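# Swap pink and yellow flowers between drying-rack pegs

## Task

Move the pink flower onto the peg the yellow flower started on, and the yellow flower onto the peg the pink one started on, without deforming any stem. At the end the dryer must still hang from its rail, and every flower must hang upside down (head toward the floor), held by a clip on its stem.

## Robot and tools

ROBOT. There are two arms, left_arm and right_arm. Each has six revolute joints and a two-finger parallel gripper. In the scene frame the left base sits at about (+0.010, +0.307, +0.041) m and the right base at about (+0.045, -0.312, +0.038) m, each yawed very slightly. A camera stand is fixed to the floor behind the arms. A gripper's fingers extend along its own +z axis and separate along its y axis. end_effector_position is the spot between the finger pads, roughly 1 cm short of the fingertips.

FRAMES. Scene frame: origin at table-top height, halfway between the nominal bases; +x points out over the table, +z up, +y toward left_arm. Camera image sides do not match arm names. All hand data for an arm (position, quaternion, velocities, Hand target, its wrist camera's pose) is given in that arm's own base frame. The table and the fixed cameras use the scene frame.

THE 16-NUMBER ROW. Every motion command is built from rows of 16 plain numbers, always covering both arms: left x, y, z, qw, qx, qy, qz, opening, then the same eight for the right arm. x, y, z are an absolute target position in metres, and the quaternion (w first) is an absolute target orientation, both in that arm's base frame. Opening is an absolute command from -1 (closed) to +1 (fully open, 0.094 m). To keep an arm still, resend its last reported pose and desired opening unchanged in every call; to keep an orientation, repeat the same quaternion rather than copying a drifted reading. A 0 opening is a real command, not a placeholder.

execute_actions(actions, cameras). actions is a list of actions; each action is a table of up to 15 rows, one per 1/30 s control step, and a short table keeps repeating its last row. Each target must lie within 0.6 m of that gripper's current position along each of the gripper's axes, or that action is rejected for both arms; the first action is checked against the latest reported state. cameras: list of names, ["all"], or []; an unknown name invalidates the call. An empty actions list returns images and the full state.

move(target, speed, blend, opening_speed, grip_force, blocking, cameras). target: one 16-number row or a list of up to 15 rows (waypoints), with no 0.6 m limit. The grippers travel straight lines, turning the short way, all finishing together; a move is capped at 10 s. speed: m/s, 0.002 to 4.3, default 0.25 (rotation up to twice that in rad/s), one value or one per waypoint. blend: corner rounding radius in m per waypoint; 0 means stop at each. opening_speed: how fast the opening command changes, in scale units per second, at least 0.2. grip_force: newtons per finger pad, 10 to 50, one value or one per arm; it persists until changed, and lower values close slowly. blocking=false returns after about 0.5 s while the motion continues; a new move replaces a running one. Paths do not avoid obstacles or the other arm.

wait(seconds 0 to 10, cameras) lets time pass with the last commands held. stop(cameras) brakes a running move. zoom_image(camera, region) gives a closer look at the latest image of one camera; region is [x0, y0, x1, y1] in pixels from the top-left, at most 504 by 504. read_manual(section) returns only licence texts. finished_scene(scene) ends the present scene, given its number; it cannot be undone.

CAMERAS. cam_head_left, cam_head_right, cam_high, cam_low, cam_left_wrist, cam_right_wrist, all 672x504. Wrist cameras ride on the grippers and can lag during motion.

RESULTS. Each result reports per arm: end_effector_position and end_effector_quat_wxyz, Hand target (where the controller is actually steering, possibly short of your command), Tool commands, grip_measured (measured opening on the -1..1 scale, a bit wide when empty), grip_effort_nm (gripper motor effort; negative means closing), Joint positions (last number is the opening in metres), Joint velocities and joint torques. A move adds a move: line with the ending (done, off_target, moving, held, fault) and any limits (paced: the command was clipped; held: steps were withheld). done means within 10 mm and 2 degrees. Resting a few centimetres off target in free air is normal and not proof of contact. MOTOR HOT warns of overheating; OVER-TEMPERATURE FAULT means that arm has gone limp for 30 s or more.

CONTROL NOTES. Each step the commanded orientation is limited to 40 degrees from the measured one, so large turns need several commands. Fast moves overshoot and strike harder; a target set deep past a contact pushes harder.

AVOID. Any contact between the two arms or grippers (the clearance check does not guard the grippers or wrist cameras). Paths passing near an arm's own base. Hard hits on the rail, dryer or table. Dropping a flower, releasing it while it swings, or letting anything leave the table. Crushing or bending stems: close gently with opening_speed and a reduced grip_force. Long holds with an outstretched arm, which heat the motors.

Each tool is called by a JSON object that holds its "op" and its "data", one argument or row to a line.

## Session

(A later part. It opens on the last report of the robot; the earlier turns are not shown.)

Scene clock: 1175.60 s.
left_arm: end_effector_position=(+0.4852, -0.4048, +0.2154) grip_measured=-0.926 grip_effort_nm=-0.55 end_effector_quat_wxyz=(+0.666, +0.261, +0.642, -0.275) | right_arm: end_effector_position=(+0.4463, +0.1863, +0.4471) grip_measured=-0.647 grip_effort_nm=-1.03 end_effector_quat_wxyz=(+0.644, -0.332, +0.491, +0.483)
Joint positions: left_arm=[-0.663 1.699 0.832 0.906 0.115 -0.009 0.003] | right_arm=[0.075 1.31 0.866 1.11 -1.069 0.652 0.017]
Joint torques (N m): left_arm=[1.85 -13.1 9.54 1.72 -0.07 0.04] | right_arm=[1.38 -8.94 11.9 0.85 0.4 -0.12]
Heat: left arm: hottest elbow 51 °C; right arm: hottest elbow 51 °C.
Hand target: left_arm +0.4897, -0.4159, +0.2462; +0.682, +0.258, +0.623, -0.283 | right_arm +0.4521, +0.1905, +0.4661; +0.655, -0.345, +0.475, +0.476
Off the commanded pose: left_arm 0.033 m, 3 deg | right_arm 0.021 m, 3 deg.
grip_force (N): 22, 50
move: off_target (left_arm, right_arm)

{"op": "move", "data": {
  "target": [0.4882, -0.4160, 0.2570, 0.6822, 0.2580, 0.6230, -0.2826, -1.0, 0.4532, 0.1909, 0.4665, 0.6545, -0.3455, 0.4755, 0.4755, -0.70],
  "speed": 0.06,
  "cameras": ["cam_low"]
}}

{"op": "zoom_image", "data": {
  "camera": "cam_low",
  "region": [100, 70, 160, 150]
}}

Scene clock: 1181.37 s.
left_arm: end_effector_position=(+0.4830, -0.4042, +0.2246) grip_measured=-0.926 grip_effort_nm=-0.55 end_effector_quat_wxyz=(+0.665, +0.262, +0.643, -0.275) | right_arm: end_effector_position=(+0.4463, +0.1863, +0.4471) grip_measured=-0.647 grip_effort_nm=-1.03 end_effector_quat_wxyz=(+0.644, -0.332, +0.491, +0.483)
Joint positions: left_arm=[-0.665 1.672 0.832 0.877 0.113 -0.009 0.003] | right_arm=[0.075 1.31 0.866 1.11 -1.069 0.652 0.017]
Joint torques (N m): left_arm=[1.85 -13.1 9.69 1.76 -0.07 0.04] | right_arm=[1.38 -9.23 11.9 0.88 0.41 -0.12]
Heat: left arm: hottest elbow 52 °C; right arm: hottest elbow 52 °C.
Hand target: left_arm +0.4868, -0.4149, +0.2572; +0.682, +0.258, +0.623, -0.283 | right_arm +0.4521, +0.1905, +0.4661; +0.655, -0.345, +0.475, +0.476
Off the commanded pose: left_arm 0.035 m, 3 deg | right_arm 0.021 m, 3 deg.
grip_force (N): 22, 50
move: off_target (left_arm, right_arm)
Images, in order (width x height): cam_low 672x504.

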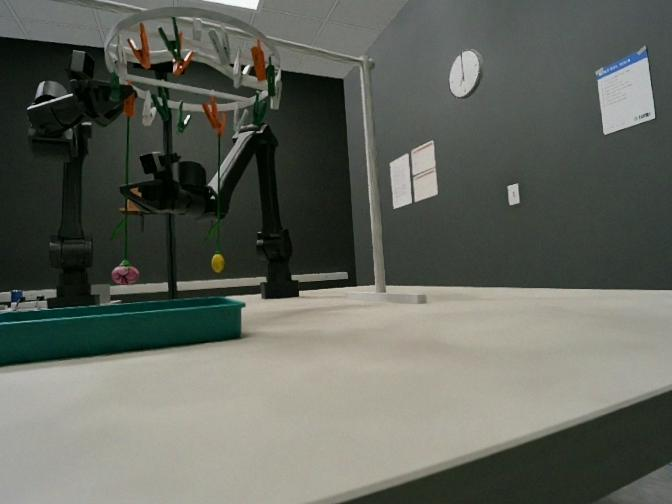

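Scaled by 6.300 from the camera's 672x504 image, which has a finer 960x720 frame.

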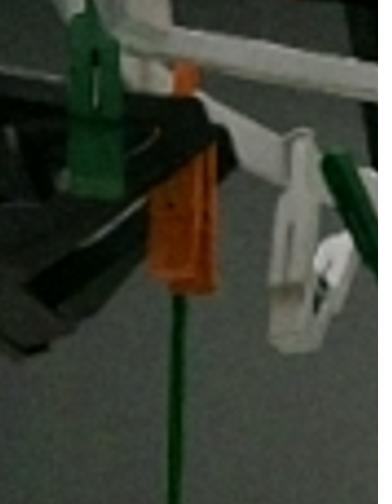

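{"op": "move", "data": {
  "target": [0.4886, -0.4162, 0.2670, 0.6822, 0.2580, 0.6230, -0.2826, -1.0, 0.4532, 0.1909, 0.4665, 0.6545, -0.3455, 0.4755, 0.4755, -0.70],
  "speed": 0.05,
  "cameras": ["cam_low"]
}}

{"op": "zoom_image", "data": {
  "camera": "cam_low",
  "region": [100, 70, 160, 150]
}}

Scene clock: 1189.17 s.
left_arm: end_effector_position=(+0.4830, -0.4042, +0.2326) grip_measured=-0.926 grip_effort_nm=-0.55 end_effector_quat_wxyz=(+0.664, +0.262, +0.644, -0.274) | right_arm: end_effector_position=(+0.4463, +0.1863, +0.4471) grip_measured=-0.647 grip_effort_nm=-1.03 end_effector_quat_wxyz=(+0.644, -0.332, +0.491, +0.483)
Joint positions: left_arm=[-0.665 1.652 0.838 0.848 0.113 -0.009 0.003] | right_arm=[0.075 1.31 0.866 1.11 -1.069 0.652 0.017]
Joint torques (N m): left_arm=[1.85 -12.98 10.03 1.76 -0.06 0.04] | right_arm=[1.32 -8.94 11.9 0.85 0.4 -0.12]
Heat: left arm: hottest elbow 53 °C; right arm: hottest elbow 52 °C.
Hand target: left_arm +0.4870, -0.4149, +0.2672; +0.682, +0.258, +0.623, -0.283 | right_arm +0.4521, +0.1905, +0.4661; +0.655, -0.345, +0.475, +0.476
Off the commanded pose: left_arm 0.037 m, 3 deg | right_arm 0.021 m, 3 deg.
grip_force (N): 22, 50
move: off_target (left_arm, right_arm)
Images, in order (width x height): cam_low 672x504.

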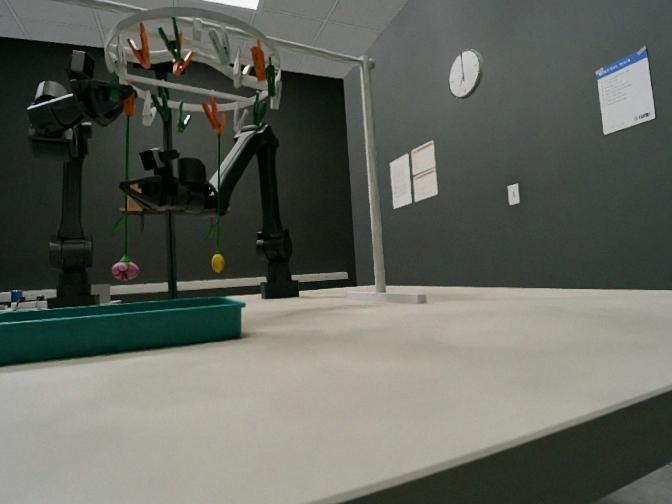

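Scaled by 6.300 from the camera's 672x504 image, which has a finer 960x720 frame.

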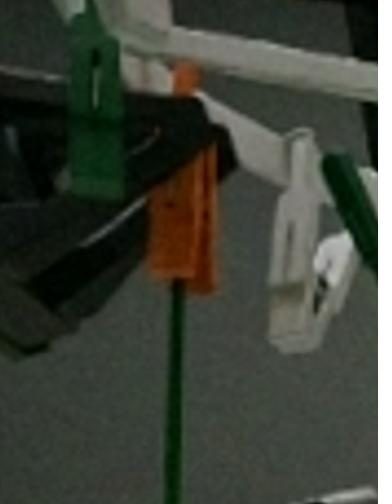

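{"op": "move", "data": {
  "target": [0.4880, -0.4156, 0.2775, 0.6822, 0.2580, 0.6230, -0.2826, -1.0, 0.4532, 0.1909, 0.4665, 0.6545, -0.3455, 0.4755, 0.4755, -0.70],
  "speed": 0.05,
  "cameras": ["cam_low", "cam_right_wrist"]
}}

{"op": "zoom_image", "data": {
  "camera": "cam_low",
  "region": [100, 70, 160, 150]
}}

{"op": "zoom_image", "data": {
  "camera": "cam_right_wrist",
  "region": [180, 254, 480, 504]
}}

Scene clock: 1193.00 s.
left_arm: end_effector_position=(+0.4826, -0.4039, +0.2424) grip_measured=-0.926 grip_effort_nm=-0.55 end_effector_quat_wxyz=(+0.664, +0.262, +0.644, -0.274) | right_arm: end_effector_position=(+0.4463, +0.1863, +0.4471) grip_measured=-0.647 grip_effort_nm=-1.03 end_effector_quat_wxyz=(+0.644, -0.332, +0.491, +0.483)
Joint positions: left_arm=[-0.665 1.63 0.844 0.818 0.113 -0.009 0.003] | right_arm=[0.075 1.31 0.866 1.11 -1.069 0.652 0.017]
Joint torques (N m): left_arm=[1.85 -12.92 10.28 1.84 -0.05 0.04] | right_arm=[1.14 -9.05 11.9 0.87 0.39 -0.14]
Heat: left arm: hottest elbow 54 °C; right arm: hottest elbow 52 °C.
Hand target: left_arm +0.4864, -0.4143, +0.2777; +0.682, +0.258, +0.623, -0.283 | right_arm +0.4521, +0.1905, +0.4661; +0.655, -0.345, +0.475, +0.476
Off the commanded pose: left_arm 0.037 m, 3 deg | right_arm 0.021 m, 3 deg.
grip_force (N): 22, 50
move: off_target (left_arm, right_arm)
camera_calibration:
cam_right_wrist: T_world_to_cam=[[0.950386, -0.308943, -0.0363379, -0.351336], [-0.073305, -0.108902, -0.991346, 0.536515], [0.302312, 0.944825, -0.126146, -0.165721], [0, 0, 0, 1]] pos_world=[0.423334, 0.106462, 0.4982]
Images, in order (width x height): cam_low 672x504, cam_right_wrist 672x504.

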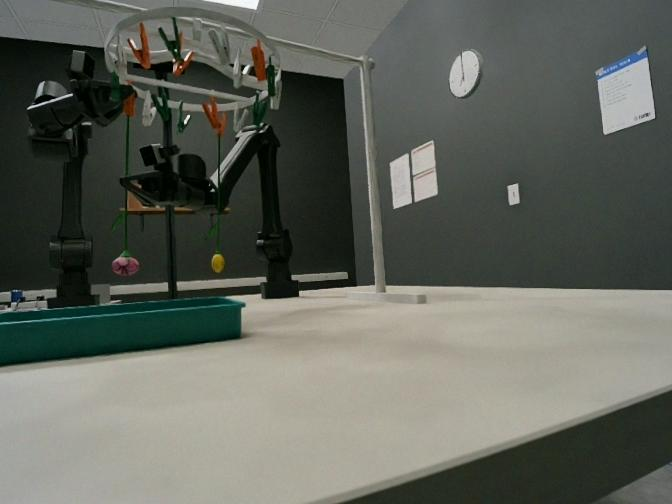

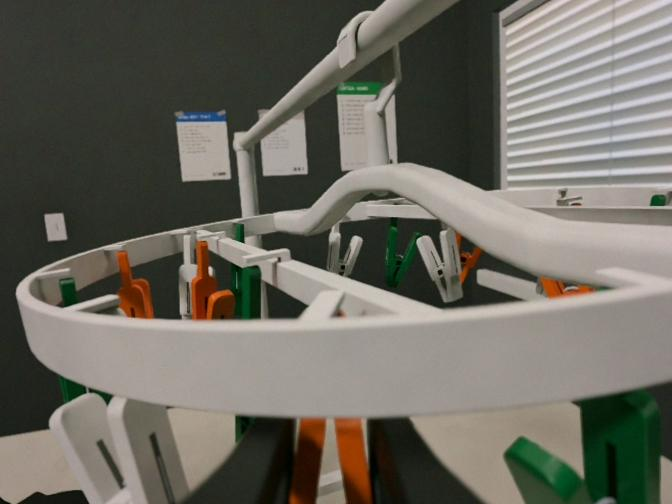

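Scaled by 6.300 from the camera's 672x504 image, which has a finer 960x720 frame.

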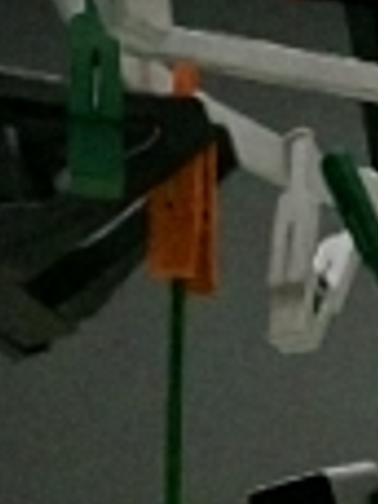

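Scaled by 1.680 from the camera's 672x504 image, which has a finer 960x720 frame.

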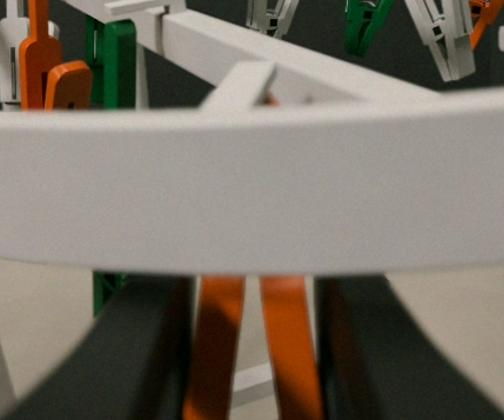

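{"op": "move", "data": {
  "target": [0.4880, -0.4156, 0.2775, 0.6822, 0.2580, 0.6230, -0.2826, -1.0, 0.4532, 0.1909, 0.4665, 0.6545, -0.3455, 0.4755, 0.4755, -0.22],
  "speed": 0.05,
  "opening_speed": 0.35,
  "cameras": ["cam_low", "cam_right_wrist"]
}}

{"op": "zoom_image", "data": {
  "camera": "cam_low",
  "region": [100, 70, 160, 150]
}}

{"op": "zoom_image", "data": {
  "camera": "cam_right_wrist",
  "region": [180, 254, 480, 504]
}}

Scene clock: 1198.00 s.
left_arm: end_effector_position=(+0.4825, -0.4038, +0.2428) grip_measured=-0.926 grip_effort_nm=-0.55 end_effector_quat_wxyz=(+0.664, +0.262, +0.644, -0.274) | right_arm: end_effector_position=(+0.4463, +0.1863, +0.4471) grip_measured=-0.222 grip_effort_nm=0.08 end_effector_quat_wxyz=(+0.644, -0.333, +0.491, +0.483)
Joint positions: left_arm=[-0.665 1.629 0.844 0.818 0.113 -0.009 0.003] | right_arm=[0.075 1.31 0.866 1.11 -1.069 0.651 0.037]
Joint torques (N m): left_arm=[1.85 -12.81 10.29 1.73 -0.05 0.04] | right_arm=[1.44 -8.88 11.95 0.8 0.38 -0.11]
Heat: left arm: hottest elbow 53 °C; right arm: hottest elbow 52 °C.
Hand target: left_arm +0.4864, -0.4143, +0.2777; +0.682, +0.258, +0.623, -0.283 | right_arm +0.4521, +0.1904, +0.4661; +0.655, -0.345, +0.475, +0.476
Off the commanded pose: left_arm 0.037 m, 3 deg | right_arm 0.021 m, 3 deg.
grip_force (N): 22, 50
move: off_target (left_arm, right_arm)
camera_calibration:
cam_right_wrist: T_world_to_cam=[[0.95024, -0.309514, -0.0352732, -0.351744], [-0.0723062, -0.109004, -0.991408, 0.536135], [0.30301, 0.944627, -0.125959, -0.166088], [0, 0, 0, 1]] pos_world=[0.423334, 0.106462, 0.498201]
Images, in order (width x height): cam_low 672x504, cam_right_wrist 672x504.

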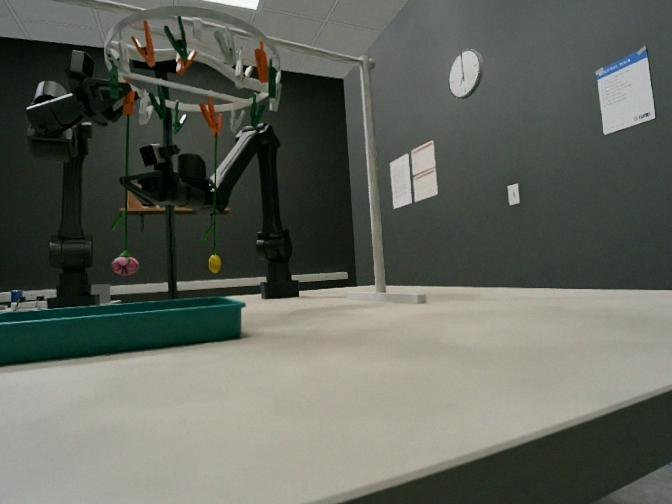

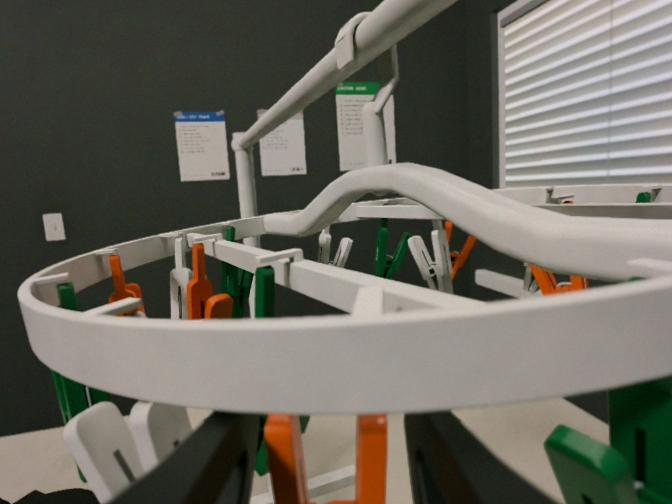

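Scaled by 6.300 from the camera's 672x504 image, which has a finer 960x720 frame.

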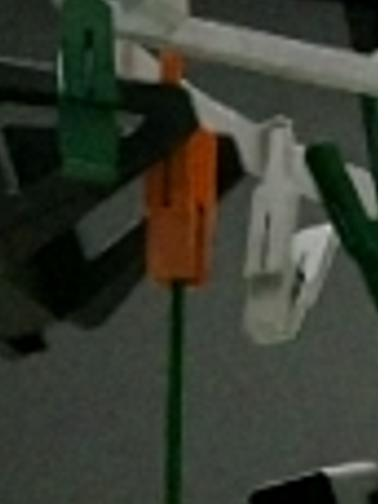

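Scaled by 1.680 from the camera's 672x504 image, which has a finer 960x720 frame.

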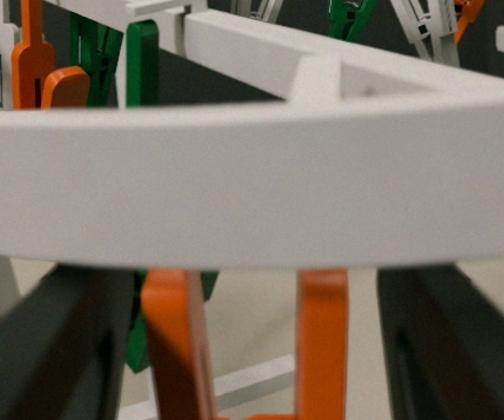

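{"op": "move", "data": {
  "target": [
    [0.4880, -0.4156, 0.2775, 0.6822, 0.2580, 0.6230, -0.2826, -0.2, 0.4532, 0.1909, 0.4665, 0.6545, -0.3455, 0.4755, 0.4755, -0.15],
    [0.4300, -0.3590, 0.2550, 0.6822, 0.2580, 0.6230, -0.2826, -0.2, 0.4532, 0.1909, 0.4665, 0.6545, -0.3455, 0.4755, 0.4755, -0.15],
    [0.3150, -0.2050, 0.2450, 0.6261, 0.3455, 0.5983, -0.3615, -0.2, 0.4350, 0.1420, 0.4560, 0.6545, -0.3455, 0.4755, 0.4755, -0.15]
  ],
  "speed": [0.06, 0.1, 0.15],
  "opening_speed": 0.3,
  "blend": [0.0, 0.02, 0.0],
  "cameras": ["cam_low", "cam_right_wrist", "cam_left_wrist", "cam_head_left", "cam_high"]
}}

{"op": "zoom_image", "data": {
  "camera": "cam_low",
  "region": [80, 60, 320, 320]
}}

{"op": "zoom_image", "data": {
  "camera": "cam_right_wrist",
  "region": [180, 200, 480, 450]
}}

Scene clock: 1213.33 s.
left_arm: end_effector_position=(+0.3143, -0.2081, +0.2419) grip_measured=-0.202 grip_effort_nm=0.05 end_effector_quat_wxyz=(+0.625, +0.350, +0.597, -0.361) | right_arm: end_effector_position=(+0.4324, +0.1458, +0.4605) grip_measured=-0.151 grip_effort_nm=0.08 end_effector_quat_wxyz=(+0.658, -0.351, +0.471, +0.472)
Joint positions: left_arm=[-0.242 1.015 0.273 0.804 0.811 -0.039 0.038] | right_arm=[-0.03 1.31 0.866 1.318 -1.154 0.811 0.04]
Joint torques (N m): left_arm=[3.31 -3.9 7.05 1.48 0.11 -0.06] | right_arm=[-0.09 -8.76 7.56 1.33 0.4 0.18]
Heat: left arm: hottest elbow 53 °C; right arm: hottest elbow 52 °C.
Hand target: left_arm +0.3150, -0.2050, +0.2450; +0.626, +0.345, +0.598, -0.361 | right_arm +0.4350, +0.1420, +0.4560; +0.655, -0.345, +0.476, +0.475
Off the commanded pose: left_arm 0.004 m, 1 deg | right_arm 0.006 m, 1 deg.
grip_force (N): 22, 50
move: done
camera_calibration:
cam_left_wrist: T_world_to_cam=[[-0.866201, -0.499296, -0.0199906, 0.173093], [-0.174552, 0.339822, -0.92415, 0.386924], [0.468217, -0.79701, -0.381507, -0.128268], [0, 0, 0, 1]] pos_world=[0.277529, -0.147291, 0.312101]
cam_right_wrist: T_world_to_cam=[[0.95195, -0.304999, 0.0277087, -0.38095], [-0.00808612, -0.115476, -0.993277, 0.51808], [0.306148, 0.945326, -0.112393, -0.12962], [0, 0, 0, 1]] pos_world=[0.406517, 0.0661695, 0.510585]
Images, in order (width x height): cam_head_left 672x504, cam_high 672x504, cam_low 672x504, cam_left_wrist 672x504, cam_right_wrist 672x504.

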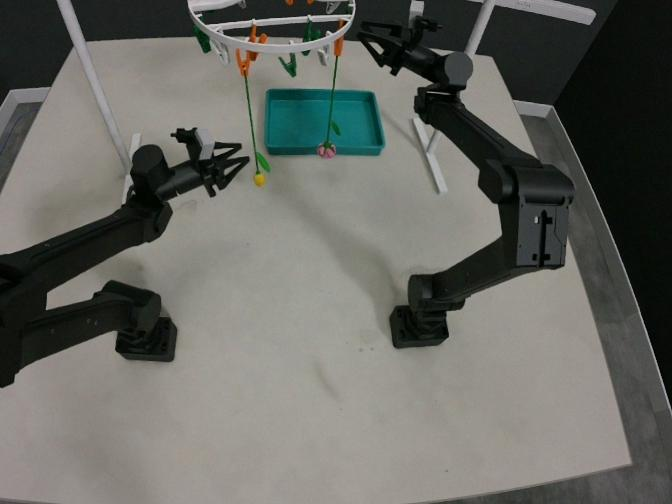

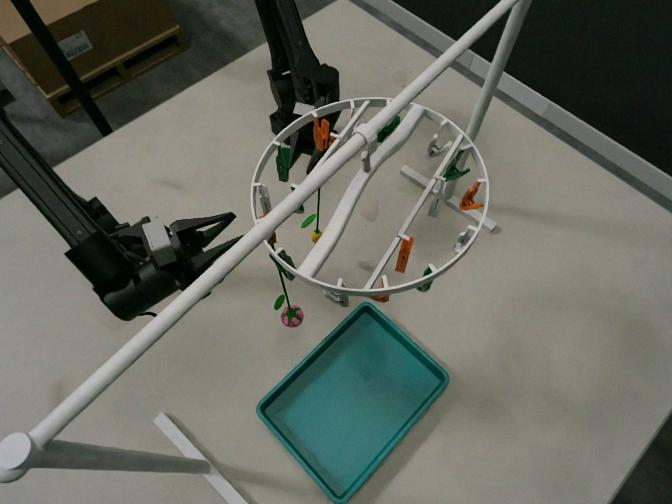

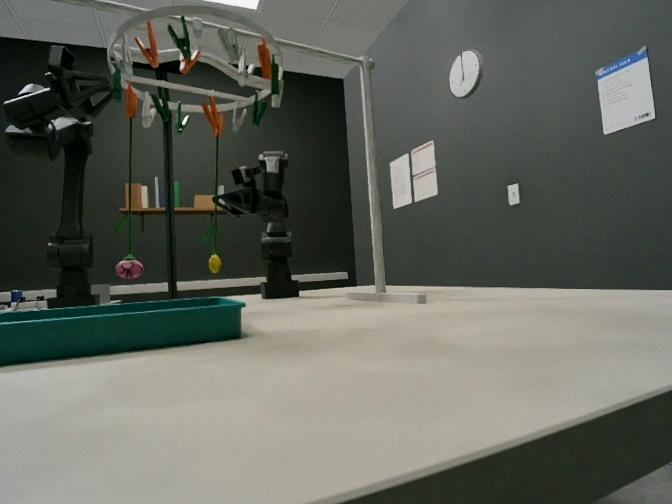

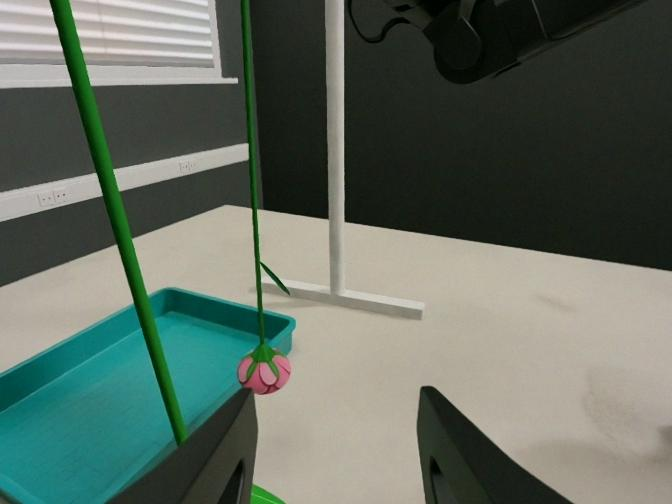

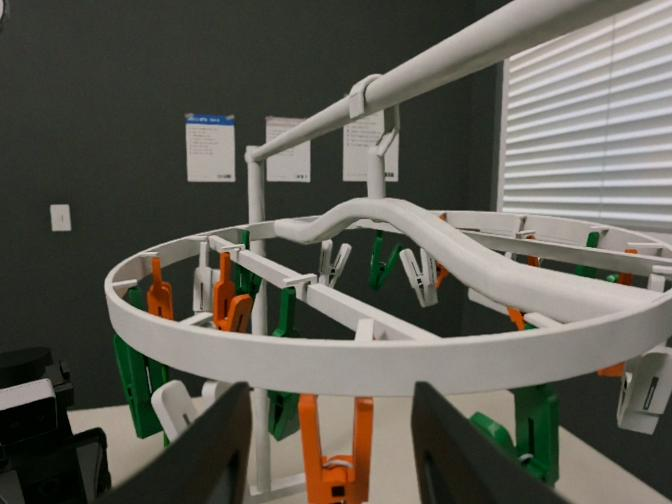

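Scaled by 1.938 from the camera's 672x504 image, which has a finer 960x720 frame.

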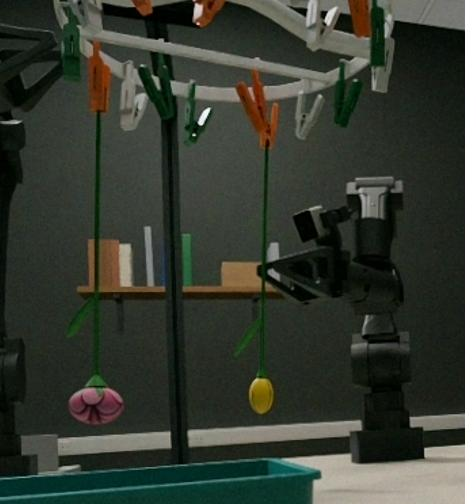

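Scaled by 1.680 from the camera's 672x504 image, which has a finer 960x720 frame.

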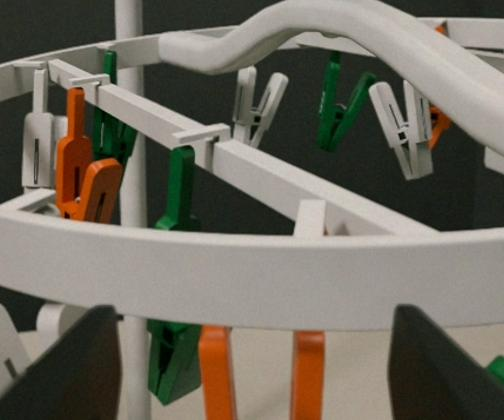

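{"op": "move", "data": {
  "target": [0.2850, -0.1300, 0.2450, 0.6261, 0.3455, 0.5983, -0.3615, -0.2, 0.4000, 0.0600, 0.4400, 0.6545, -0.3455, 0.4755, 0.4755, -0.15],
  "speed": 0.15,
  "cameras": ["cam_low", "cam_head_left", "cam_left_wrist"]
}}

{"op": "zoom_image", "data": {
  "camera": "cam_low",
  "region": [80, 0, 320, 300]
}}

{"op": "zoom_image", "data": {
  "camera": "cam_head_left",
  "region": [170, 0, 390, 200]
}}

Scene clock: 1217.83 s.
left_arm: end_effector_position=(+0.2849, -0.1325, +0.2430) grip_measured=-0.202 grip_effort_nm=0.05 end_effector_quat_wxyz=(+0.626, +0.350, +0.596, -0.361) | right_arm: end_effector_position=(+0.4028, +0.0637, +0.4436) grip_measured=-0.151 grip_effort_nm=0.08 end_effector_quat_wxyz=(+0.661, -0.331, +0.510, +0.440)
Joint positions: left_arm=[0.096 0.852 0.196 0.766 1.148 -0.092 0.038] | right_arm=[-0.262 1.274 0.785 1.571 -1.271 1.073 0.04]
Joint torques (N m): left_arm=[3.31 -2.02 7.3 1.26 0.09 -0.08] | right_arm=[-0.15 -8.35 6.43 0.91 0.53 0.18]
Heat: left arm: hottest elbow 52 °C; right arm: hottest elbow 52 °C.
Hand target: left_arm +0.2850, -0.1300, +0.2449; +0.626, +0.345, +0.598, -0.362 | right_arm +0.4002, +0.0608, +0.4402; +0.659, -0.325, +0.514, +0.443
Off the commanded pose: left_arm 0.003 m, 1 deg | right_arm 0.006 m, 6 deg.
joint sent to its limit (right arm) — joint 4 (wrist pitch), upper limit. The joint targets are off in orientation, not in position.
grip_force (N): 22, 50
move: off_target (right_arm)
camera_calibration:
cam_left_wrist: T_world_to_cam=[[-0.866194, -0.49925, -0.0213814, 0.185742], [-0.172455, 0.338819, -0.924911, 0.356557], [0.469006, -0.797466, -0.379581, -0.0546912], [0, 0, 0, 1]] pos_world=[0.248029, -0.0716913, 0.312996]
Images, in order (width x height): cam_head_left 672x504, cam_low 672x504, cam_left_wrist 672x504.

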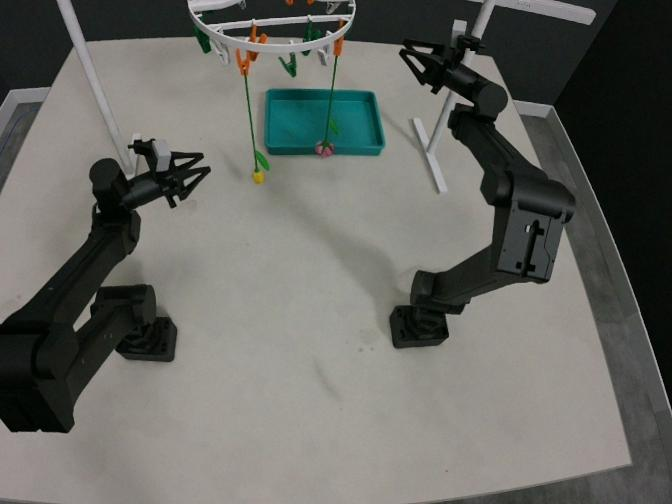

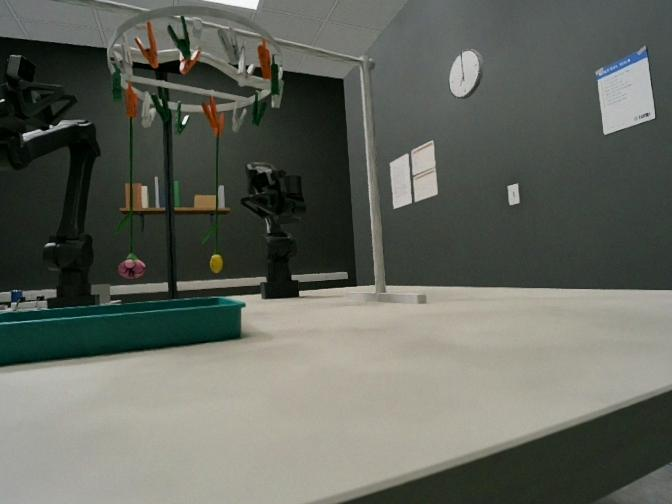

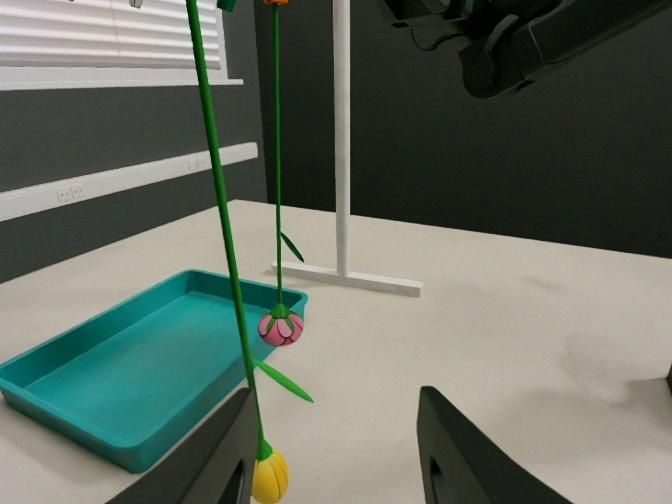

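Scaled by 1.680 from the camera's 672x504 image, which has a finer 960x720 frame.

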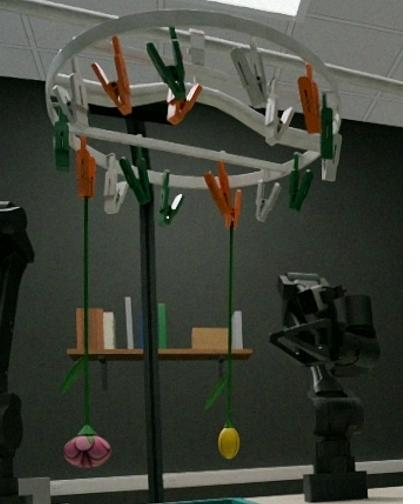

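Scaled by 2.291 from the camera's 672x504 image, which has a finer 960x720 frame.

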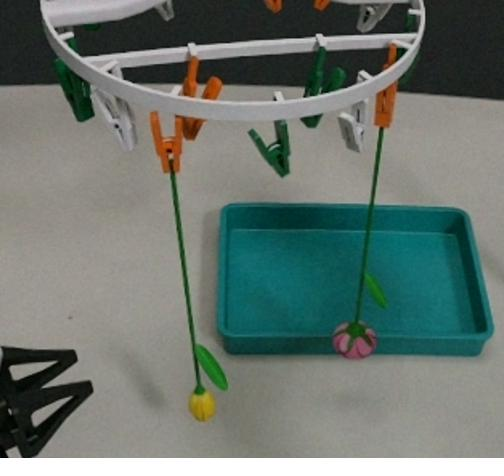

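{"op": "finished_scene", "data": {
  "scene": 1
}}

The scene is finished: the task was done.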